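# Transfer marker cap onto the other marker and snap

## Task

Take the cap off the marker it is on, put it on the second marker and press until it clicks into place. At the end both markers must still stand upright in their block.

## Robot and tools

Robot: two UR7e-type arms, left_arm and right_arm, each ending in a Robotiq 2F-85 two-finger gripper with a wrist camera. In the scene frame (origin at table-top height, midway between the nominal bases; +x out over the table, +z up, +y toward left_arm) the left base sits near (-0.007, +0.526, 0) m and the right near (-0.014, -0.399, 0) m. Arm names do not match image sides.

Frames: every hand pose, velocity and target an arm reports or takes is in that arm's own base frame. Fixed cameras and the table use the scene frame. Gripper axes: fingers point along +z, close along y. end_effector_position is the point between the closed pads; fingertips extend about 19 mm past it when closed, 6 mm when open. Reported positions can be a few cm off.

The 18-number row (shared by execute_actions and move): one flat list covering both arms, every value in [-1, 1]. Numbers 1-9 are left_arm: dx, dy, dz, rx, ry, rz, then gripper position, force_limit, speed. Numbers 10-18 repeat this for right_arm. dx..rz are offsets, not poses: measured from that arm's Hand target as it stood when the action or move began, along that arm's base axes; 1.0 = 0.6 m for dx/dy/dz and 180 degrees for the rotation vector (rx, ry, rz), rotation about the Hand target position. Repeating an offset moves further. Send six zeros to hold an arm's Hand target. Gripper numbers are absolute commands: position +1 fully open (85 mm), about -0.8 pads touching, -1 squeezes until blocked; force_limit -1 to +1 sets push (roughly 30-100 N per pad on a slow close, more on a fast close from wide open); speed -1 to +1 is about 20 to 150 mm/s. To leave a gripper alone, resend its last three numbers; a 0 is a real command. A changed force_limit or speed only acts once position changes by 0.01 or more.

Tools:
- execute_actions(actions, cameras): actions is a list of actions; each action is a list of up to 15 rows, one per 1/30 s step, an action lasting 0.5 s; a short action keeps its last row. All rows in an action count from the same start pose. Empty actions list returns state plus images.
- move(target, speed, blend, stop_force, zero, blocking, cameras): straight-line path toward one row, or a list of up to 15 rows all counted from the same starting Hand targets. speed in m/s, 0.002-3.6 (default 0.25), turning capped at twice that in rad/s; one value or one per target. blend in metres, corner rounding between listed targets (0 = stop at each). stop_force in N, 3-120, ends an arm's path when its wrist senses that much push; not reliable while the gripper rotates, and cannot be combined with blocking=false. zero (default true) re-zeroes before the move. Paths cap at 10 s and do not avoid obstacles; avoid routes close to an arm's own base.
- wait(seconds 0-10), stop() to brake a running move, zoom_image(camera, region [x0,y0,x1,y1] pixels, at most 504 each side), zero_wrist_force(arm), read_manual(section), finished_scene(scene 1 or 2; irreversible).
Cameras: cam_head_left, cam_head_right, cam_left_wrist, cam_right_wrist, all 896x504; pass names or ["all"].

Results: per arm end_effector_position (m), quat_wxyz, velocities, Hand target (the last commanded pose after clipping; next offsets count from it; the gripper may rest short of it, and the next command re-requests it), Joint positions/torques, Wrist force/torque in the gripper's own axes plus the peak since last shown, Tool commands, position_measured (counts: 3 open, 78 ~60 mm, 130 ~40 mm, 180 ~20 mm, 230 closed) and object_status (0 moving, 1 blocked opening, 2 blocked closing = object held, 3 reached target or fully shut). After a move a "move:" line reports the ending (done, off_target, moving, held, fault) and limits (paced = pose clipped, held = steps withheld). Orientation commands are clipped to 32 degrees from the measured orientation each step.

Cautions: about 150 N (±25) of outside force on an arm, or joint torque at its load limit, halts that arm for 10 s; arms are stiff, so aiming even slightly beyond a hard contact can trigger it. Approach contacts slowly, with stop_force. Do not let the arms press or grip each other; a clearance check may hold commands that bring them close. Hot motors (MOTOR HOT at 70 °C, lockout at 85 °C) come from loads, stretched poses or pushing unreachably. Avoid drops, slams, hard grips on parts still resting on something, and never let anything end up off the table; the click and upright markers must persist after release.

Each tool is called after "Request:" by a JSON object that holds its "op" and its "data", one argument or row to a line.

## Session

Request:
{"op": "execute_actions", "data": {
  "actions": []
}}

Scene clock: 0.00 s.
left_arm: end_effector_position=(+0.4064, -0.3902, +0.1967) position_measured=3 object_status=3 end_effector_quat_wxyz=(-0.169, +0.965, +0.132, +0.148) | right_arm: end_effector_position=(+0.8847, -0.3053, +0.2268) position_measured=3 object_status=3 end_effector_quat_wxyz=(+0.147, +0.903, +0.108, +0.388)
Joint positions: left_arm=[-1.178 -1.311 1.619 -1.613 -1.201 1.641] | right_arm=[2.967 -2.355 -1.161 -0.342 1.519 2.705]
Joint velocities: within noise
Joint torques (N m): no reading
Wrist force (N): no reading
Wrist torque (N m): no reading
Wrist force, peak (N): no reading
Hand target: left_arm +0.4064, -0.3902, +0.1967; -0.169, +0.965, +0.132, +0.148 | right_arm +0.8847, -0.3053, +0.2268; +0.147, +0.903, +0.108, +0.388
Tool commands: left_gripper/position=+1.0 left_gripper/force_limit=+1.0 left_gripper/speed=+1.0 right_gripper/position=+1.0 right_gripper/force_limit=+1.0 right_gripper/speed=+1.0

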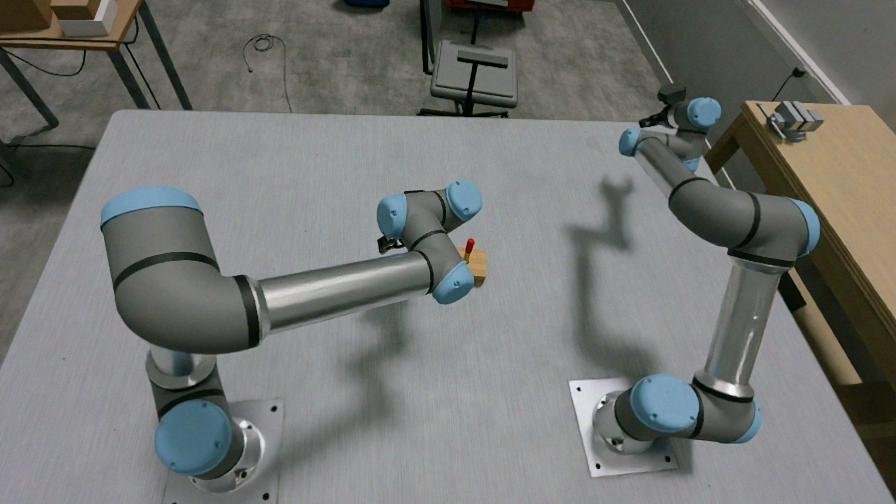

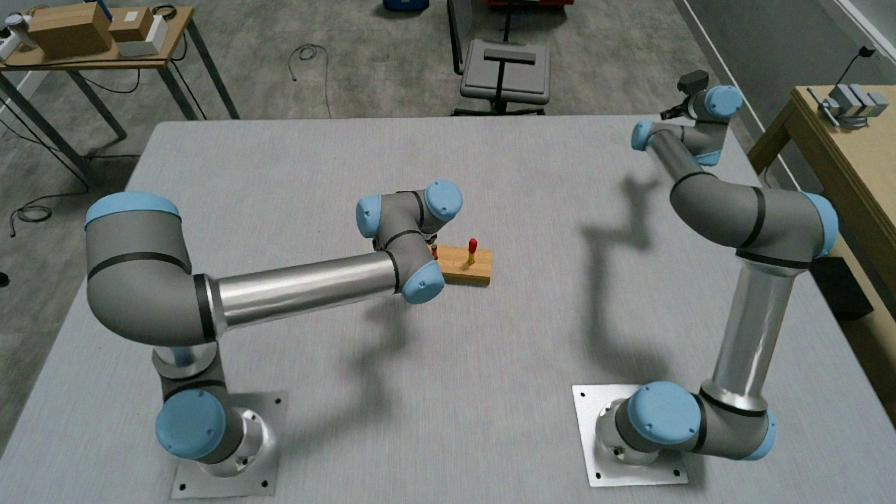

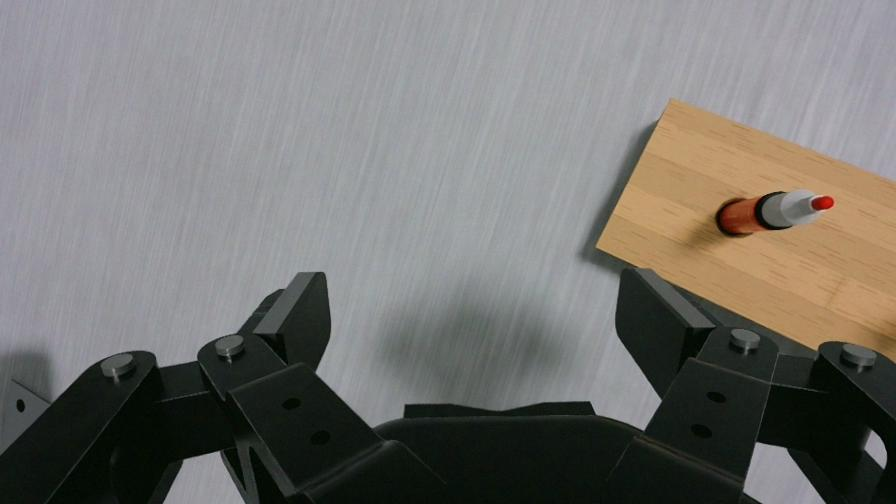

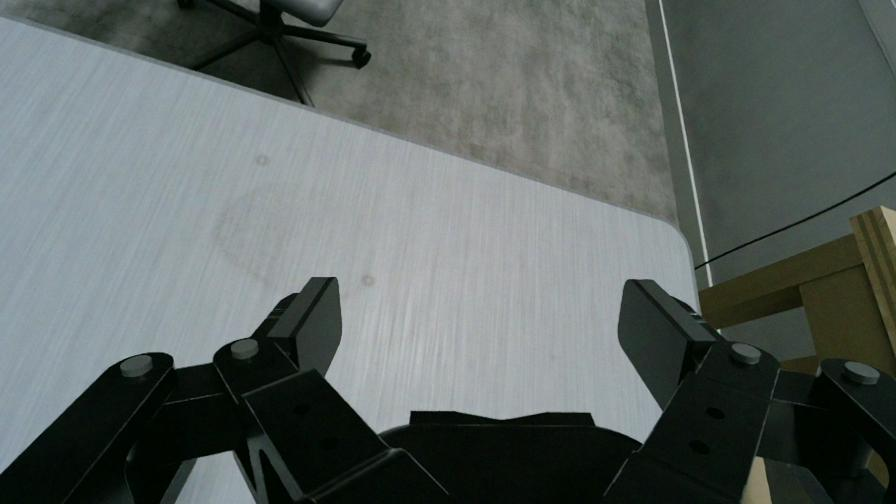

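Request:
{"op": "zoom_image", "data": {
  "camera": "cam_head_right",
  "region": [400, 210, 520, 310]
}}

Request:
{"op": "zoom_image", "data": {
  "camera": "cam_left_wrist",
  "region": [580, 80, 896, 360]
}}

Request:
{"op": "zoom_image", "data": {
  "camera": "cam_head_left",
  "region": [400, 210, 520, 310]
}}

Scaled by 4.200 from the camera's 896x504 image, which has a finer 1280x720 frame.

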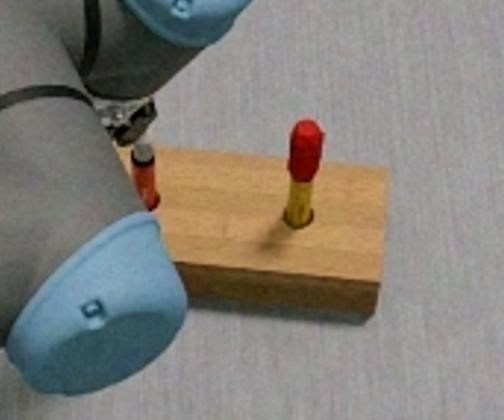

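Scaled by 1.595 from the camera's 896x504 image, which has a finer 1280x720 frame.

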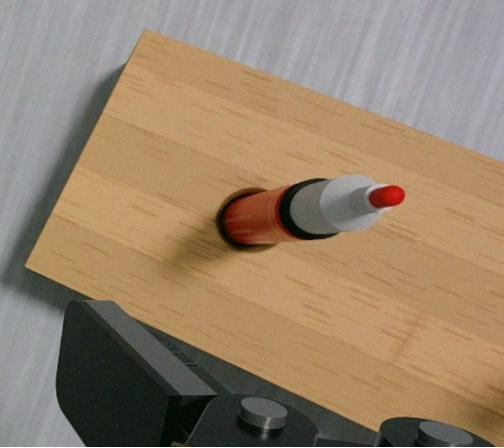

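Scaled by 4.200 from the camera's 896x504 image, which has a finer 1280x720 frame.

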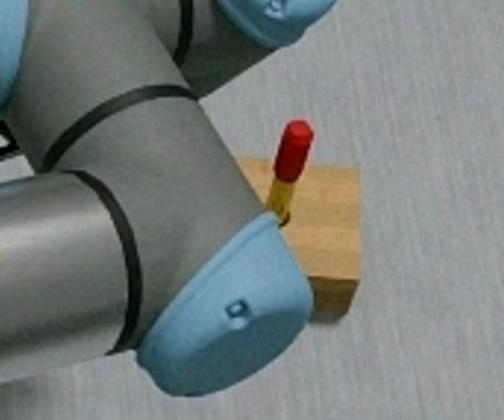

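Request:
{"op": "move", "data": {
  "target": [-0.127, 0.234, 0.256, -0.1095, 0.0959, -0.0855, 1, 1, 1, 0, 0, 0, 0, 0, 0, 1, 1, 1],
  "cameras": ["all"]
}}

Scene clock: 21.40 s.
left_arm: end_effector_position=(+0.3303, -0.2499, +0.3503) position_measured=3 object_status=3 end_effector_quat_wxyz=(+0.001, +1.000, -0.001, -0.001) | right_arm: end_effector_position=(+0.8847, -0.3053, +0.2268) position_measured=3 object_status=3 end_effector_quat_wxyz=(+0.147, +0.903, +0.108, +0.388)
Joint positions: left_arm=[-0.973 -1.804 1.724 -1.491 -1.574 2.169] | right_arm=[2.967 -2.355 -1.161 -0.342 1.519 2.705]
Joint torques (N m): left_arm=[4.8 -19.09 -8.42 -2.9 -0.97 1.16] | right_arm=[-1.03 59.46 23.25 3.61 0.02 -0.11]
Wrist force (N): left_arm=[-1.1 0.3 0.4] | right_arm=[0.0 -0.1 0.0]
Wrist torque (N m): left_arm=[0.08 0.10 -0.29] | right_arm=[-0.02 0.00 0.00]
Wrist force, peak (N): left_arm=[2.7 -6.0 0.3] | right_arm=[0.3 -0.3 -0.1]
Hand target: left_arm +0.3302, -0.2498, +0.3503; +0.001, +1.000, -0.001, -0.001 | right_arm +0.8847, -0.3053, +0.2268; +0.147, +0.903, +0.108, +0.388
Off the commanded pose: left_arm 0.000 m, 0 deg | right_arm 0.000 m, 0 deg.
move: done
camera_calibration:
cam_left_wrist: T_world_to_cam=[[-0.0109033, -0.999848, 0.013572, -0.246449], [-0.938491, 0.014917, 0.344981, 0.211315], [-0.345131, -0.00897579, -0.938512, 0.570886], [0, 0, 0, 1]] pos_world=[0.39266, -0.24444, 0.466228]

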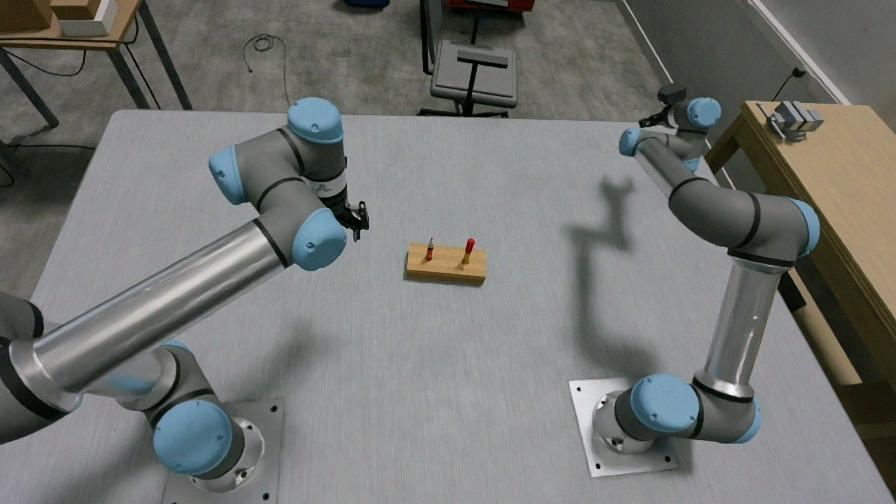

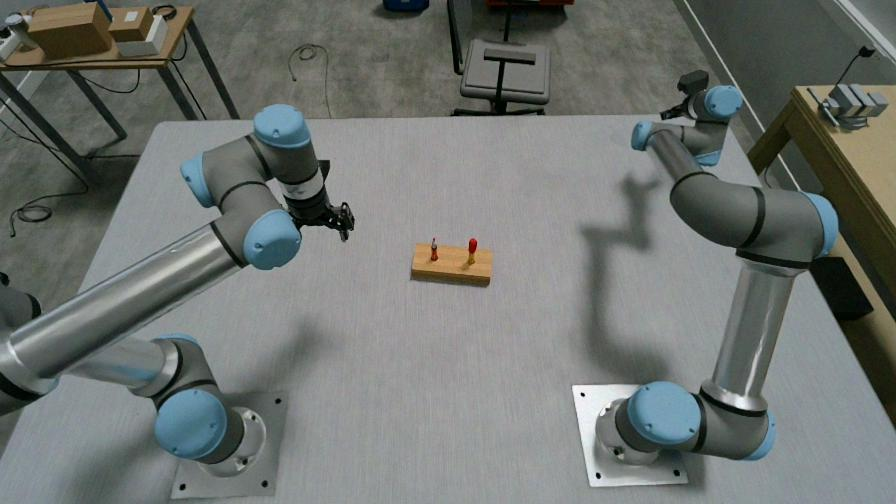

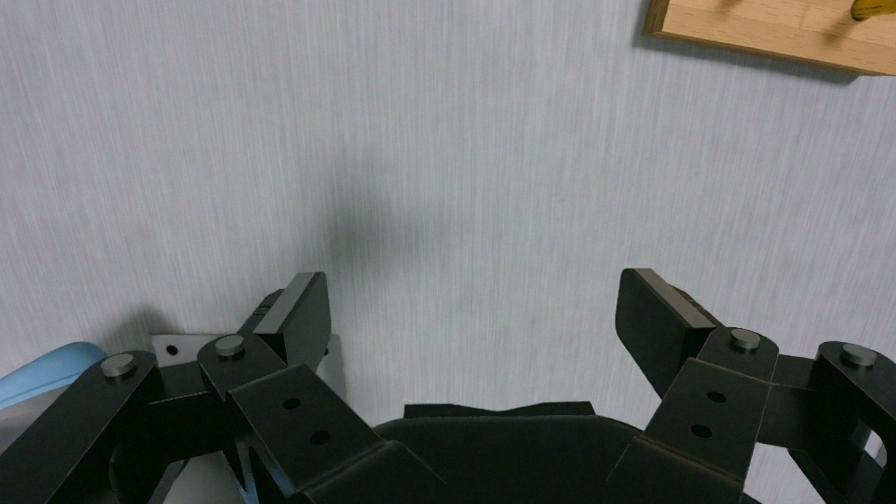

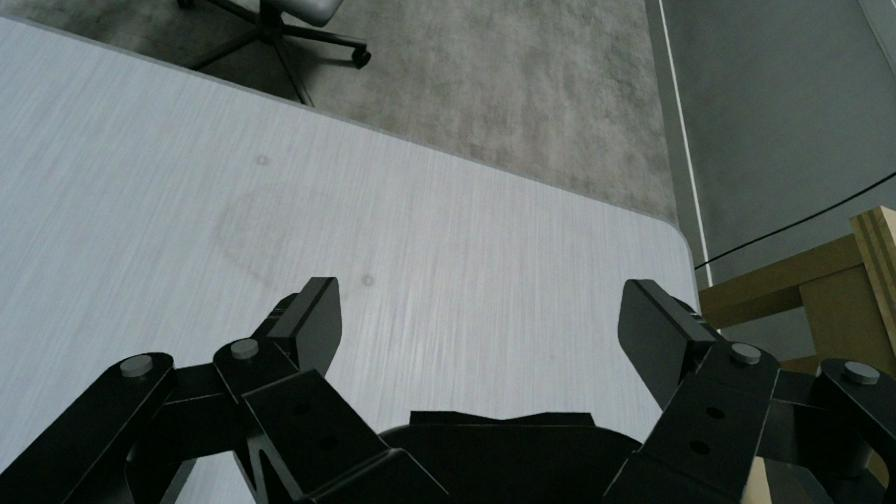

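Request:
{"op": "zoom_image", "data": {
  "camera": "cam_head_right",
  "region": [400, 225, 505, 300]
}}

Request:
{"op": "zoom_image", "data": {
  "camera": "cam_head_left",
  "region": [395, 225, 500, 300]
}}

Scaled by 4.800 from the camera's 896x504 image, which has a finer 1280x720 frame.

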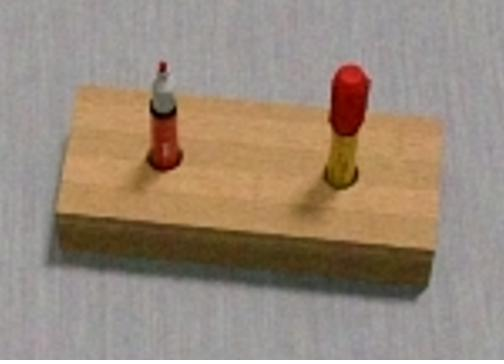

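Scaled by 4.800 from the camera's 896x504 image, which has a finer 1280x720 frame.

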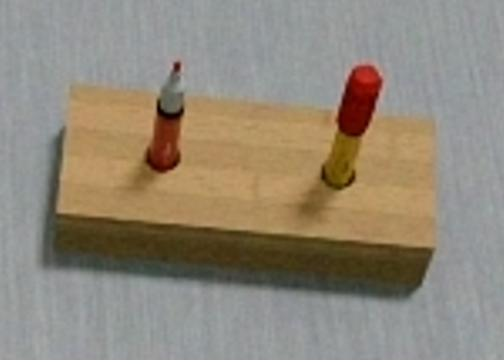

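Request:
{"op": "move", "data": {
  "target": [0.2043, -0.4665, -0.05, 0, 0, 0, 1, 1, 1, 0, 0, 0, 0, 0, 0, 1, 1, 1],
  "cameras": ["cam_left_wrist"]
}}

Scene clock: 27.57 s.
left_arm: end_effector_position=(+0.4527, -0.5297, +0.3202) position_measured=3 object_status=3 end_effector_quat_wxyz=(+0.001, +1.000, -0.001, -0.001) | right_arm: end_effector_position=(+0.8847, -0.3053, +0.2268) position_measured=3 object_status=3 end_effector_quat_wxyz=(+0.147, +0.903, +0.108, +0.388)
Joint positions: left_arm=[-1.055 -1.097 1.004 -1.478 -1.574 2.088] | right_arm=[2.967 -2.355 -1.161 -0.342 1.519 2.705]
Joint torques (N m): left_arm=[8.48 -39.26 -33.03 -4.42 -0.81 1.18] | right_arm=[-0.9 59.57 23.33 3.46 -0.21 0.17]
Wrist force (N): left_arm=[-1.1 0.1 0.4] | right_arm=[0.0 0.1 0.1]
Wrist torque (N m): left_arm=[0.03 0.12 -0.14] | right_arm=[0.01 0.01 0.00]
Wrist force, peak (N): left_arm=[-2.3 -2.9 0.6] | right_arm=[0.0 -0.4 0.3]
Hand target: left_arm +0.4528, -0.5297, +0.3203; +0.001, +1.000, -0.001, -0.001 | right_arm +0.8847, -0.3053, +0.2268; +0.147, +0.903, +0.108, +0.388
Off the commanded pose: left_arm 0.000 m, 0 deg | right_arm 0.000 m, 0 deg.
move: done
camera_calibration:
cam_left_wrist: T_world_to_cam=[[-0.0109351, -0.999849, 0.0134795, -0.524406], [-0.938426, 0.0149166, 0.345158, 0.340726], [-0.345307, -0.00887513, -0.938448, 0.582519], [0, 0, 0, 1]] pos_world=[0.51516, -0.52424, 0.436128]
Images, in order (width x height): cam_left_wrist 896x504.

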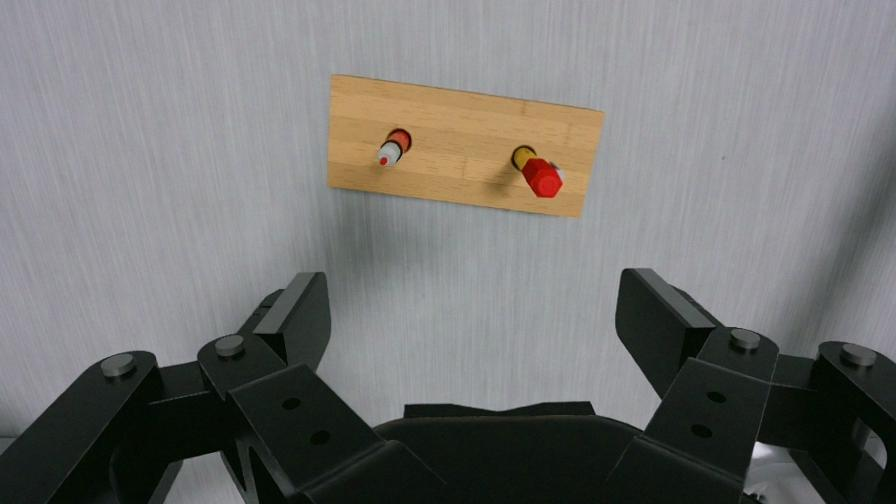

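Request:
{"op": "zoom_image", "data": {
  "camera": "cam_left_wrist",
  "region": [480, 110, 620, 220]
}}

Request:
{"op": "zoom_image", "data": {
  "camera": "cam_left_wrist",
  "region": [320, 70, 460, 180]
}}

Scaled by 3.600 from the camera's 896x504 image, which has a finer 1280x720 frame.

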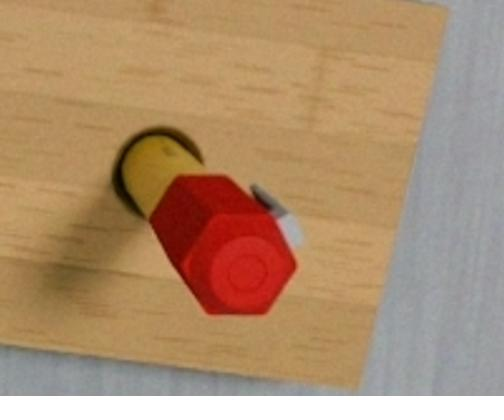

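Scaled by 3.600 from the camera's 896x504 image, which has a finer 1280x720 frame.

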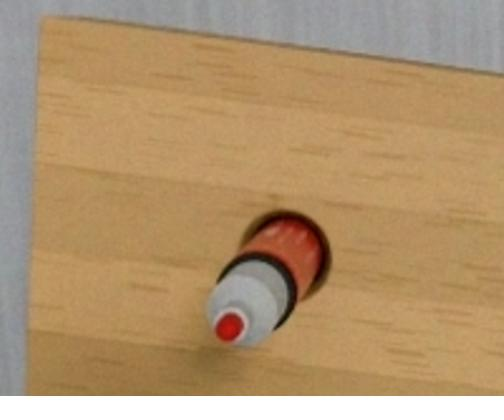

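Request:
{"op": "move", "data": {
  "target": [0.005, -0.0872, -0.0672, 0, 0, -0.1667, 1, 1, 1, -0.7245, 0.5922, 0.122, 0.118, -0.1728, 0.0056, 1, 1, 1],
  "speed": 0.3,
  "cameras": ["cam_left_wrist", "cam_right_wrist", "cam_head_right"]
}}

Scene clock: 58.27 s.
left_arm: end_effector_position=(+0.4558, -0.5821, +0.2800) position_measured=3 object_status=3 end_effector_quat_wxyz=(+0.000, +0.966, -0.260, -0.002) | right_arm: end_effector_position=(+0.4500, +0.0501, +0.3001) position_measured=3 object_status=3 end_effector_quat_wxyz=(+0.000, +0.777, +0.000, +0.629)
Joint positions: left_arm=[-1.087 -0.981 0.927 -1.515 -1.574 2.58] | right_arm=[4.097 -1.289 -2.767 0.56 0.646 3.428]
Joint torques (N m): left_arm=[8.77 -68.96 -7.94 -0.55 -0.9 1.29] | right_arm=[3.37 -8.73 3.27 1.48 -1.94 0.49]
Wrist force (N): left_arm=[-1.3 -0.6 0.4] | right_arm=[-0.6 0.1 0.1]
Wrist torque (N m): left_arm=[-0.06 0.16 -0.34] | right_arm=[0.02 0.28 0.03]
Wrist force, peak (N): left_arm=[-1.7 0.0 0.3] | right_arm=[0.7 1.6 2.6]
Hand target: left_arm +0.4558, -0.5820, +0.2799; +0.000, +0.966, -0.259, -0.002 | right_arm +0.4500, +0.0501, +0.3000; +0.000, +0.777, +0.000, +0.629
Off the commanded pose: left_arm 0.000 m, 0 deg | right_arm 0.000 m, 0 deg.
move: done
camera_calibration:
cam_left_wrist: T_world_to_cam=[[-0.509481, -0.860375, 0.0135623, -0.267845], [-0.805208, 0.482252, 0.34507, 0.569682], [-0.30343, 0.164886, -0.938479, 0.627372], [0, 0, 0, 1]] pos_world=[0.512614, -0.608622, 0.395828]
cam_right_wrist: T_world_to_cam=[[0.0144441, -0.999845, -0.0101073, 0.0540441], [-0.53009, 0.000913862, -0.847941, 0.515099], [0.847818, 0.0176055, -0.529994, -0.0994841], [0, 0, 0, 1]] pos_world=[0.356612, 0.0553165, 0.384593]
Images, in order (width x height): cam_head_right 896x504, cam_left_wrist 896x504, cam_right_wrist 896x504.

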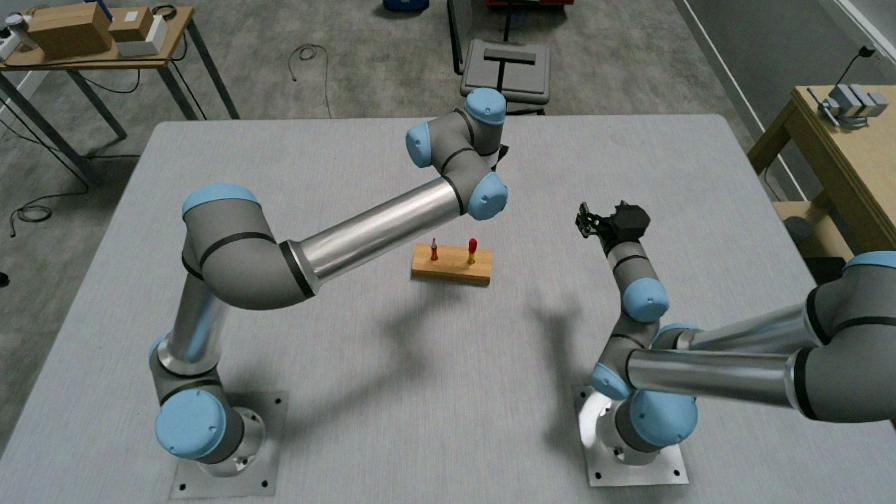

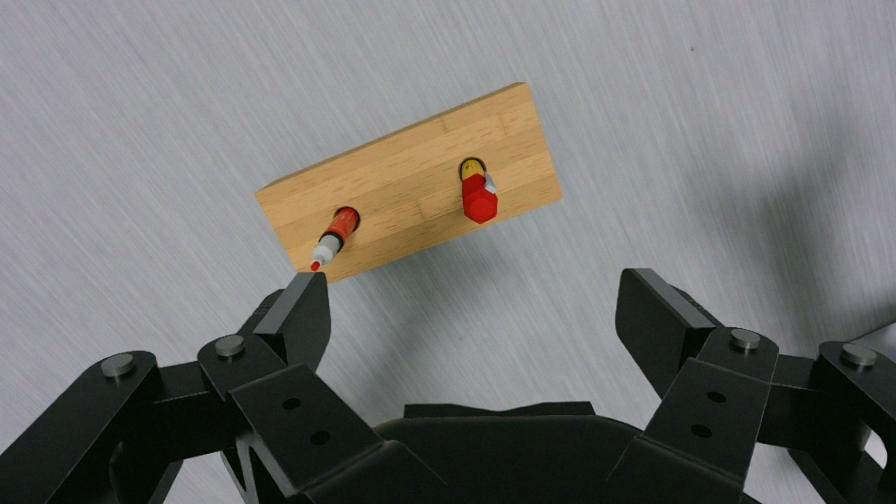

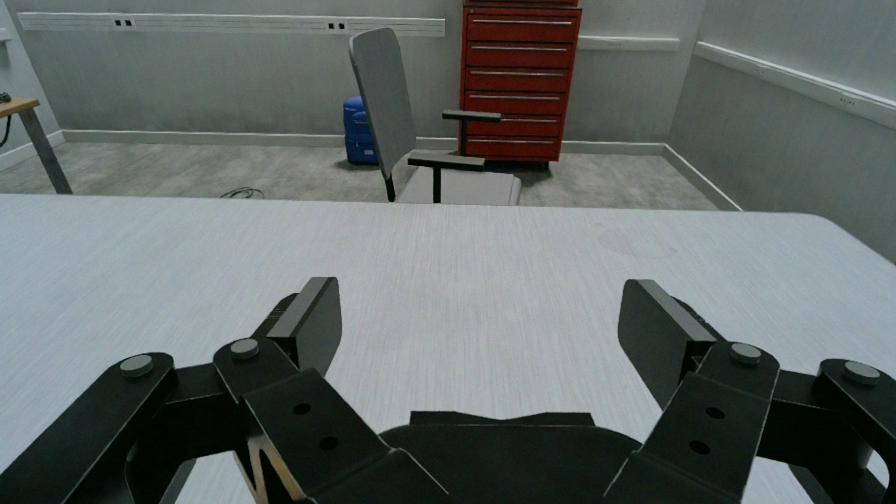

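Request:
{"op": "zoom_image", "data": {
  "camera": "cam_left_wrist",
  "region": [420, 140, 540, 240]
}}

Request:
{"op": "zoom_image", "data": {
  "camera": "cam_left_wrist",
  "region": [290, 190, 390, 280]
}}

Scaled by 4.200 from the camera's 896x504 image, which has a finer 1280x720 frame.

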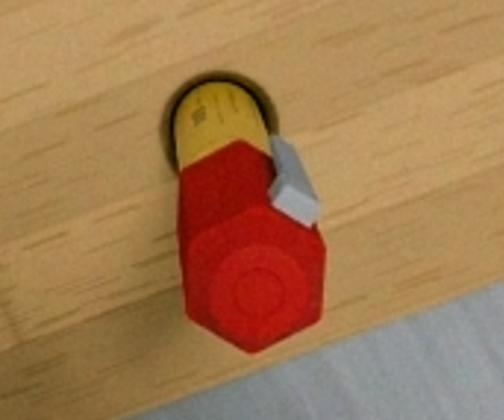

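Scaled by 5.040 from the camera's 896x504 image, which has a finer 1280x720 frame.

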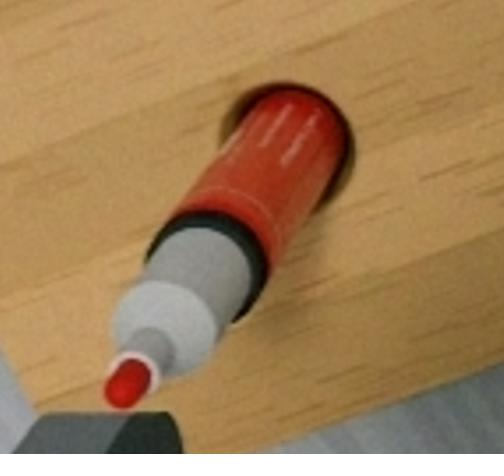

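Request:
{"op": "move", "data": {
  "target": [0, 0, 0, 0, 0, 0, 1, 1, 1, -0.2, 0.5, -0.3, 0, 0, 0, 1, 1, 1],
  "speed": 0.25,
  "cameras": ["cam_left_wrist", "cam_right_wrist", "cam_head_right"]
}}

Scene clock: 67.13 s.
left_arm: end_effector_position=(+0.4558, -0.5820, +0.2799) position_measured=3 object_status=3 end_effector_quat_wxyz=(+0.000, +0.966, -0.259, -0.002) | right_arm: end_effector_position=(+0.4384, +0.0802, +0.2825) position_measured=3 object_status=3 end_effector_quat_wxyz=(-0.003, +0.777, +0.004, +0.630)
Joint positions: left_arm=[-1.087 -0.981 0.927 -1.515 -1.574 2.58] | right_arm=[4.254 -1.329 -2.812 0.562 0.509 3.528]
Joint torques (N m): left_arm=[8.5 -68.29 -7.08 -0.78 -1.02 1.09] | right_arm=[5.8 14.28 26.93 3.01 -2.38 0.55]
Wrist force (N): left_arm=[-1.4 -0.3 0.5] | right_arm=[-0.5 0.3 -0.1]
Wrist torque (N m): left_arm=[-0.03 0.18 -0.33] | right_arm=[0.06 0.23 0.19]
Wrist force, peak (N): left_arm=[-1.6 -0.3 0.6] | right_arm=[-18.0 -19.0 -3.1]
Hand target: left_arm +0.4558, -0.5820, +0.2799; +0.000, +0.966, -0.259, -0.002 | right_arm +0.4384, +0.0804, +0.2826; -0.003, +0.777, +0.004, +0.630 (not the last commanded pose)
Off the commanded pose: left_arm 0.000 m, 0 deg | right_arm 0.333 m, 1 deg.
move: held (right_arm; a check stopped the path); limits=held
pose unreachable (right arm): on one or more control steps of this call, first in action 0 (counted from 0), this arm could not follow its commanded pose, so it was not sent that pose on those steps. It may still have moved: this result reports where it is.
cause: moving toward the commanded pose would bring two parts of the arm too close to each other (joints 3 (elbow) and 4 (wrist 1) lie between them).
camera_calibration:
cam_left_wrist: T_world_to_cam=[[-0.509438, -0.860402, 0.0134515, -0.267753], [-0.805237, 0.482171, 0.345116, 0.56958], [-0.303425, 0.164984, -0.938463, 0.627406], [0, 0, 0, 1]] pos_world=[0.512614, -0.608522, 0.395828]
cam_right_wrist: T_world_to_cam=[[0.0246912, -0.999656, -0.00879432, 0.0792767], [-0.528355, -0.00558123, -0.849005, 0.494046], [0.848665, 0.0256095, -0.528311, -0.100948], [0, 0, 0, 1]] pos_world=[0.344745, 0.0845921, 0.366812]
Images, in order (width x height): cam_head_right 896x504, cam_left_wrist 896x504, cam_right_wrist 896x504.

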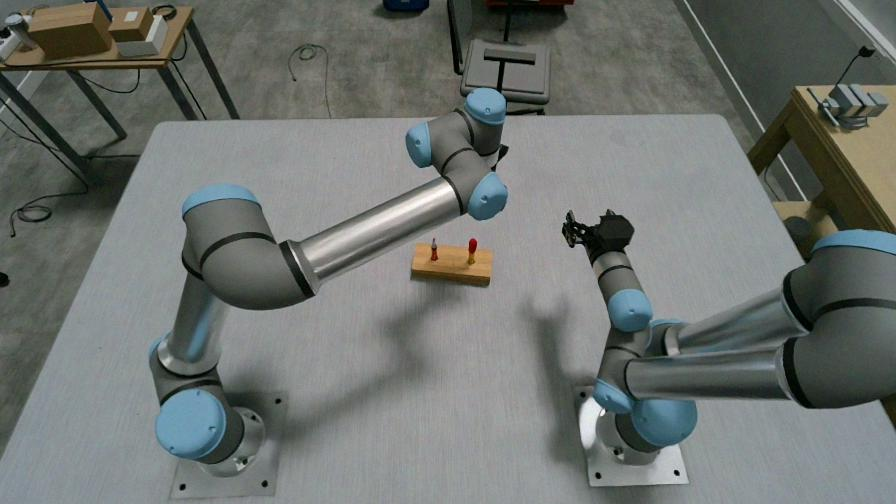

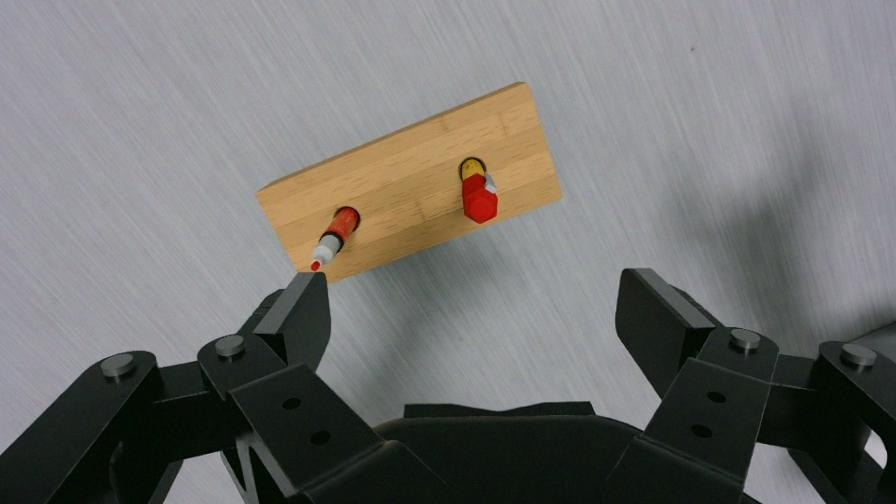

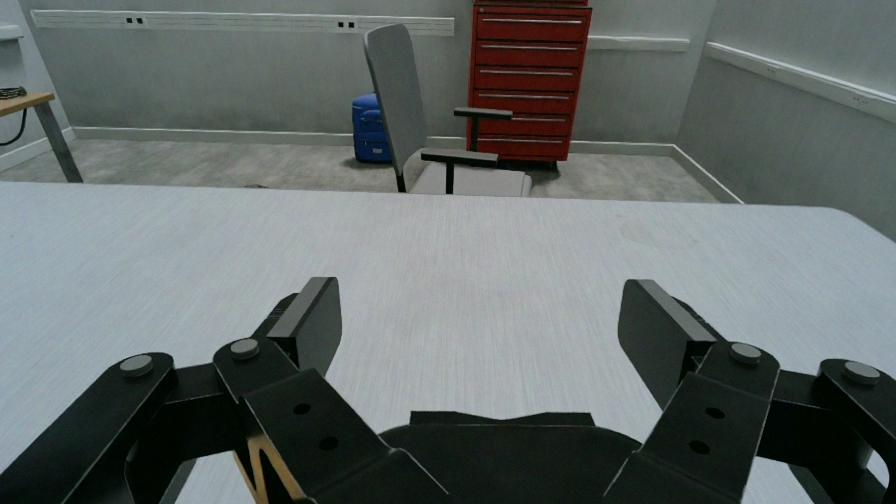

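Request:
{"op": "move", "data": {
  "target": [-0.183, 0.1058, -0.2515, -0.1806, -0.3127, 0, 1, 1, 1, 0.186, 0.1163, 0.1125, 0.1133, 0.4228, -0.1399, 1, 1, 1],
  "speed": 0.25,
  "cameras": ["cam_left_wrist", "cam_right_wrist", "cam_head_right", "cam_head_left"]
}}

Scene clock: 94.47 s.
left_arm: end_effector_position=(+0.3460, -0.5185, +0.1290) position_measured=3 object_status=3 end_effector_quat_wxyz=(+0.139, +0.815, -0.220, +0.518) | right_arm: end_effector_position=(+0.5501, +0.1502, +0.3500) position_measured=3 object_status=3 end_effector_quat_wxyz=(-0.004, +0.966, -0.257, +0.002)
Joint positions: left_arm=[-1.542 -1.06 2.289 -3.641 -0.693 2.54] | right_arm=[3.642 -1.715 -1.368 -1.62 1.574 4.163]
Joint torques (N m): left_arm=[2.57 -37.29 -25.02 -5.36 2.43 -0.33] | right_arm=[0.95 45.63 27.04 0.94 1.02 -0.51]
Wrist force (N): left_arm=[2.6 -0.8 0.2] | right_arm=[0.4 -0.4 -1.2]
Wrist torque (N m): left_arm=[-0.52 -0.12 0.19] | right_arm=[0.10 -0.27 -0.19]
Wrist force, peak (N): left_arm=[3.3 -0.7 0.1] | right_arm=[-2.2 -0.5 0.9]
Hand target: left_arm +0.3460, -0.5185, +0.1290; +0.139, +0.815, -0.219, +0.518 | right_arm +0.5500, +0.1502, +0.3501; -0.004, +0.966, -0.257, +0.002
Off the commanded pose: left_arm 0.000 m, 0 deg | right_arm 0.000 m, 0 deg.
move: done
camera_calibration:
cam_left_wrist: T_world_to_cam=[[-0.51471, -0.857354, -0.00429734, -0.261387], [-0.606917, 0.367892, -0.704491, 0.510164], [0.605579, -0.36, -0.7097, -0.174321], [0, 0, 0, 1]] pos_world=[0.280654, -0.474542, 0.234567]
cam_right_wrist: T_world_to_cam=[[-0.503101, -0.863831, -0.0261904, 0.423077], [-0.817003, 0.465511, 0.340302, 0.282444], [-0.281771, 0.192604, -0.939951, 0.578959], [0, 0, 0, 1]] pos_world=[0.606743, 0.122477, 0.459157]

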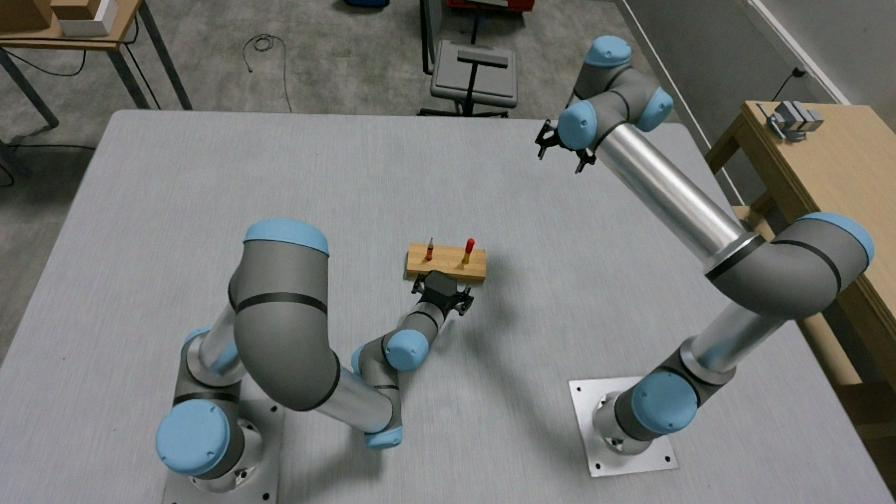

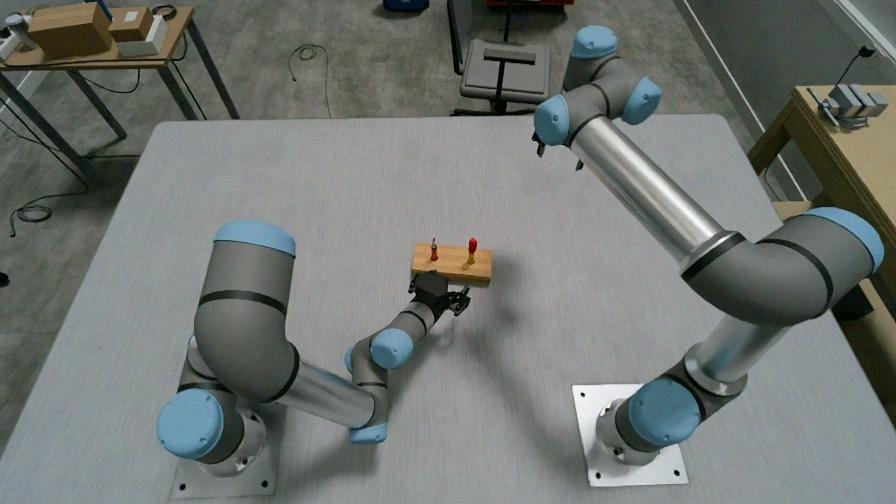

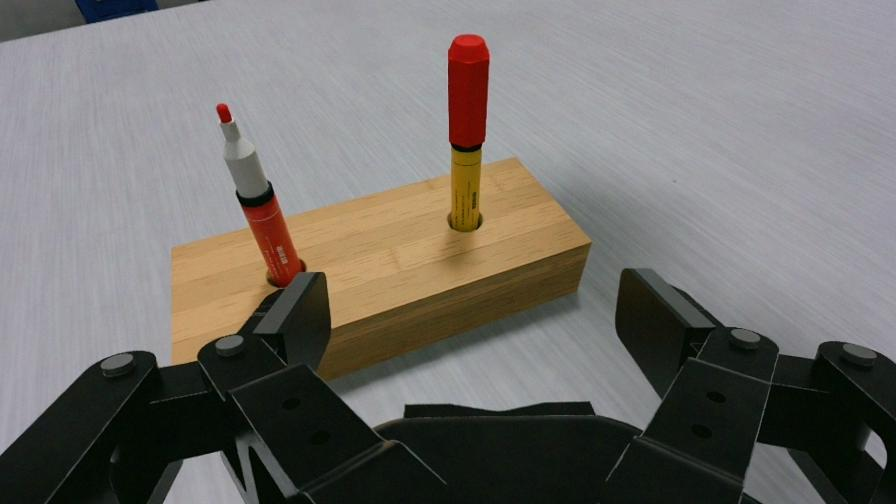

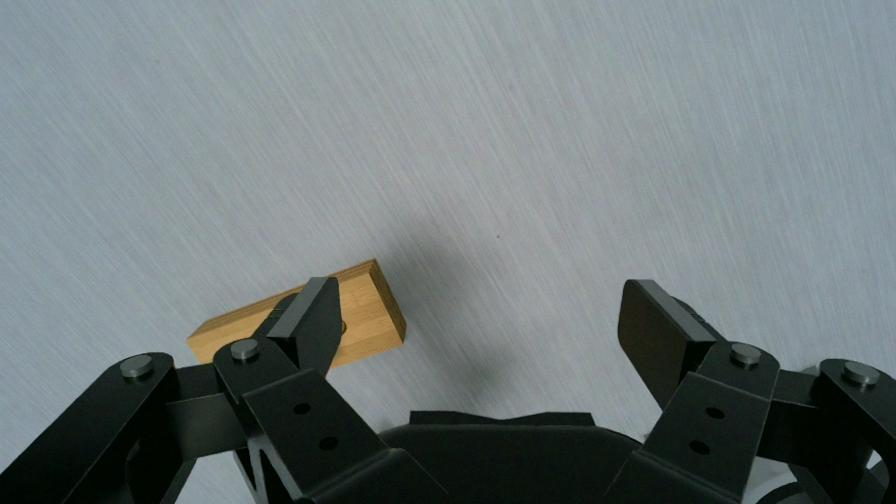

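Request:
{"op": "zoom_image", "data": {
  "camera": "cam_left_wrist",
  "region": [400, 20, 560, 250]
}}

Request:
{"op": "zoom_image", "data": {
  "camera": "cam_left_wrist",
  "region": [170, 90, 350, 300]
}}

Scaled by 2.191 from the camera's 896x504 image, which has a finer 1280x720 frame.

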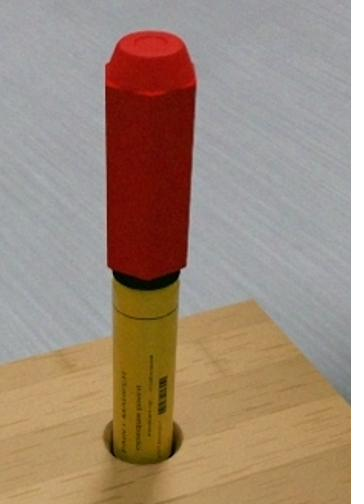

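Scaled by 2.400 from the camera's 896x504 image, which has a finer 1280x720 frame.

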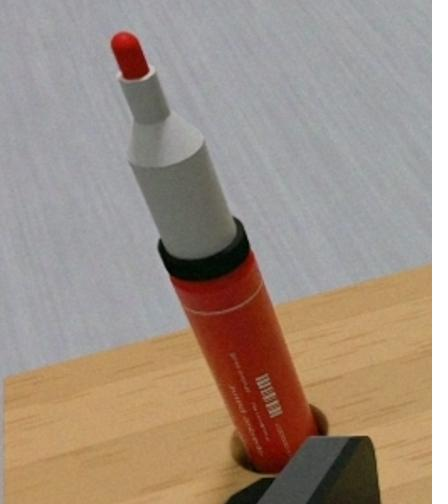

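Request:
{"op": "move", "data": {
  "target": [0.1287, -0.0793, -0.0705, 0, 0, 0, 0.1, -1, 0, -0.1473, 0.3328, -0.1333, 0, 0, 0, 1, 1, 1],
  "speed": 0.2,
  "cameras": ["cam_left_wrist", "cam_right_wrist", "cam_head_right"]
}}

Scene clock: 108.60 s.
left_arm: end_effector_position=(+0.4233, -0.5661, +0.0867) position_measured=117 object_status=3 end_effector_quat_wxyz=(+0.139, +0.815, -0.219, +0.518) | right_arm: end_effector_position=(+0.4617, +0.3498, +0.2700) position_measured=3 object_status=3 end_effector_quat_wxyz=(-0.004, +0.966, -0.257, +0.002)
Joint positions: left_arm=[-1.381 -0.844 2.042 -3.718 -0.819 2.687] | right_arm=[4.022 -1.744 -1.539 -1.42 1.571 4.542]
Joint torques (N m): left_arm=[-6.96 -58.44 0.75 -0.98 2.2 -0.7] | right_arm=[5.39 54.09 39.85 1.2 -0.26 0.63]
Wrist force (N): left_arm=[2.9 -0.9 0.5] | right_arm=[0.8 -0.1 -1.2]
Wrist torque (N m): left_arm=[-0.45 -0.19 0.15] | right_arm=[0.15 -0.37 -0.22]
Wrist force, peak (N): left_arm=[3.4 -1.8 -0.5] | right_arm=[9.3 8.4 -0.9]
Hand target: left_arm +0.4232, -0.5661, +0.0867; +0.139, +0.815, -0.219, +0.518 | right_arm +0.4617, +0.3499, +0.2702; -0.004, +0.966, -0.257, +0.002
Off the commanded pose: left_arm 0.000 m, 0 deg | right_arm 0.000 m, 0 deg.
move: done
camera_calibration:
cam_left_wrist: T_world_to_cam=[[-0.514573, -0.857437, -0.00409268, -0.262688], [-0.606905, 0.367585, -0.704661, 0.544562], [0.605707, -0.360115, -0.709532, -0.26833], [0, 0, 0, 1]] pos_world=[0.357855, -0.522041, 0.192268]
cam_right_wrist: T_world_to_cam=[[-0.503113, -0.863835, -0.025805, 0.548835], [-0.816927, 0.465626, 0.340327, 0.144559], [-0.281971, 0.192304, -0.939953, 0.440546], [0, 0, 0, 1]] pos_world=[0.518441, 0.322074, 0.379058]
Images, in order (width x height): cam_head_right 896x504, cam_left_wrist 896x504, cam_right_wrist 896x504.

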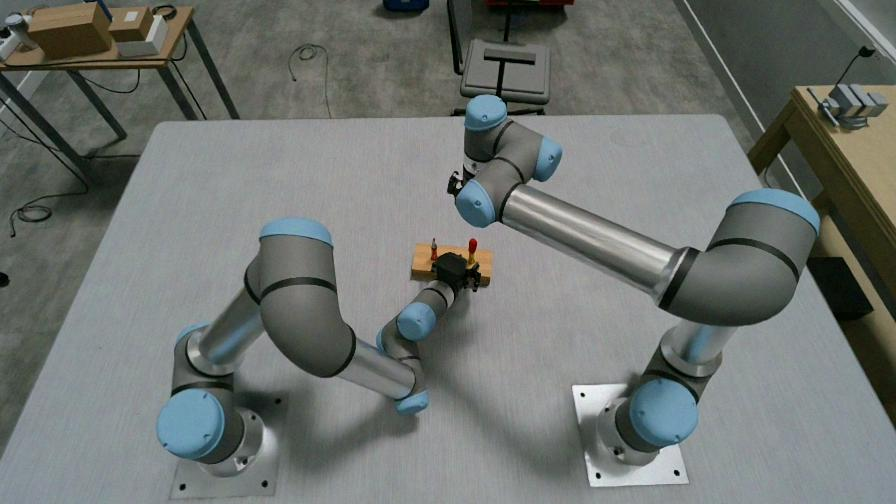

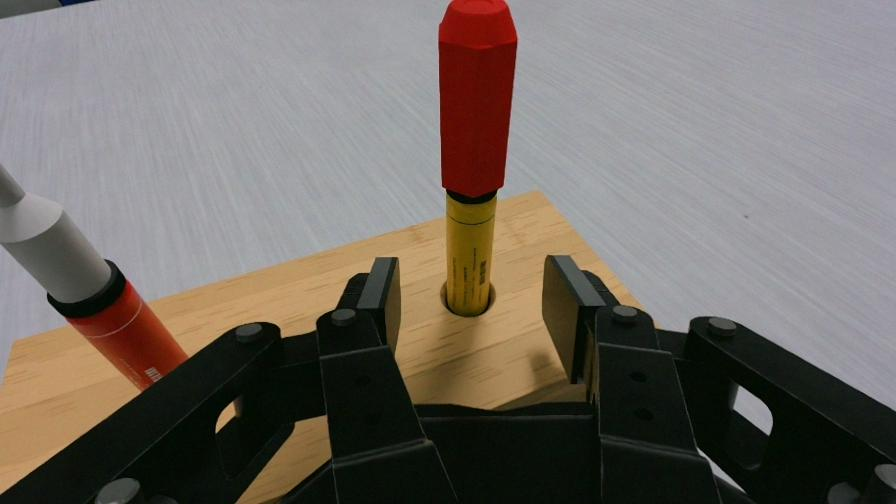

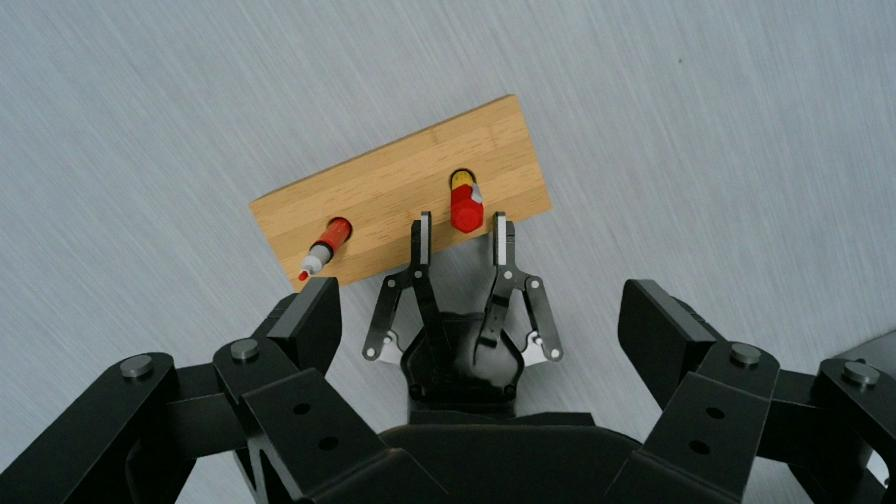

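Request:
{"op": "zoom_image", "data": {
  "camera": "cam_left_wrist",
  "region": [360, 170, 600, 340]
}}

Request:
{"op": "zoom_image", "data": {
  "camera": "cam_right_wrist",
  "region": [400, 150, 540, 260]
}}

Scaled by 2.100 from the camera's 896x504 image, which has a finer 1280x720 frame.

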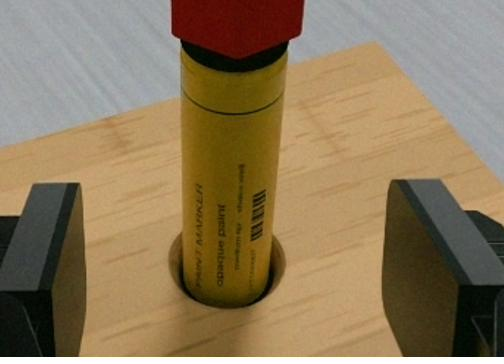

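Scaled by 3.600 from the camera's 896x504 image, which has a finer 1280x720 frame.

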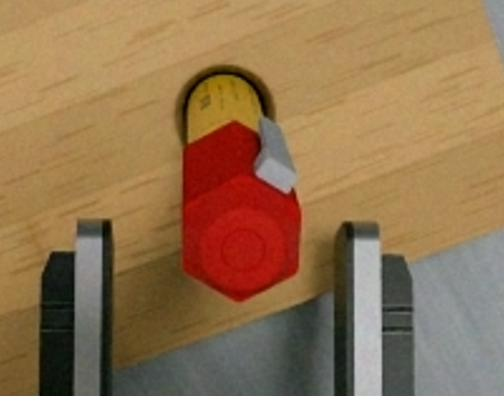

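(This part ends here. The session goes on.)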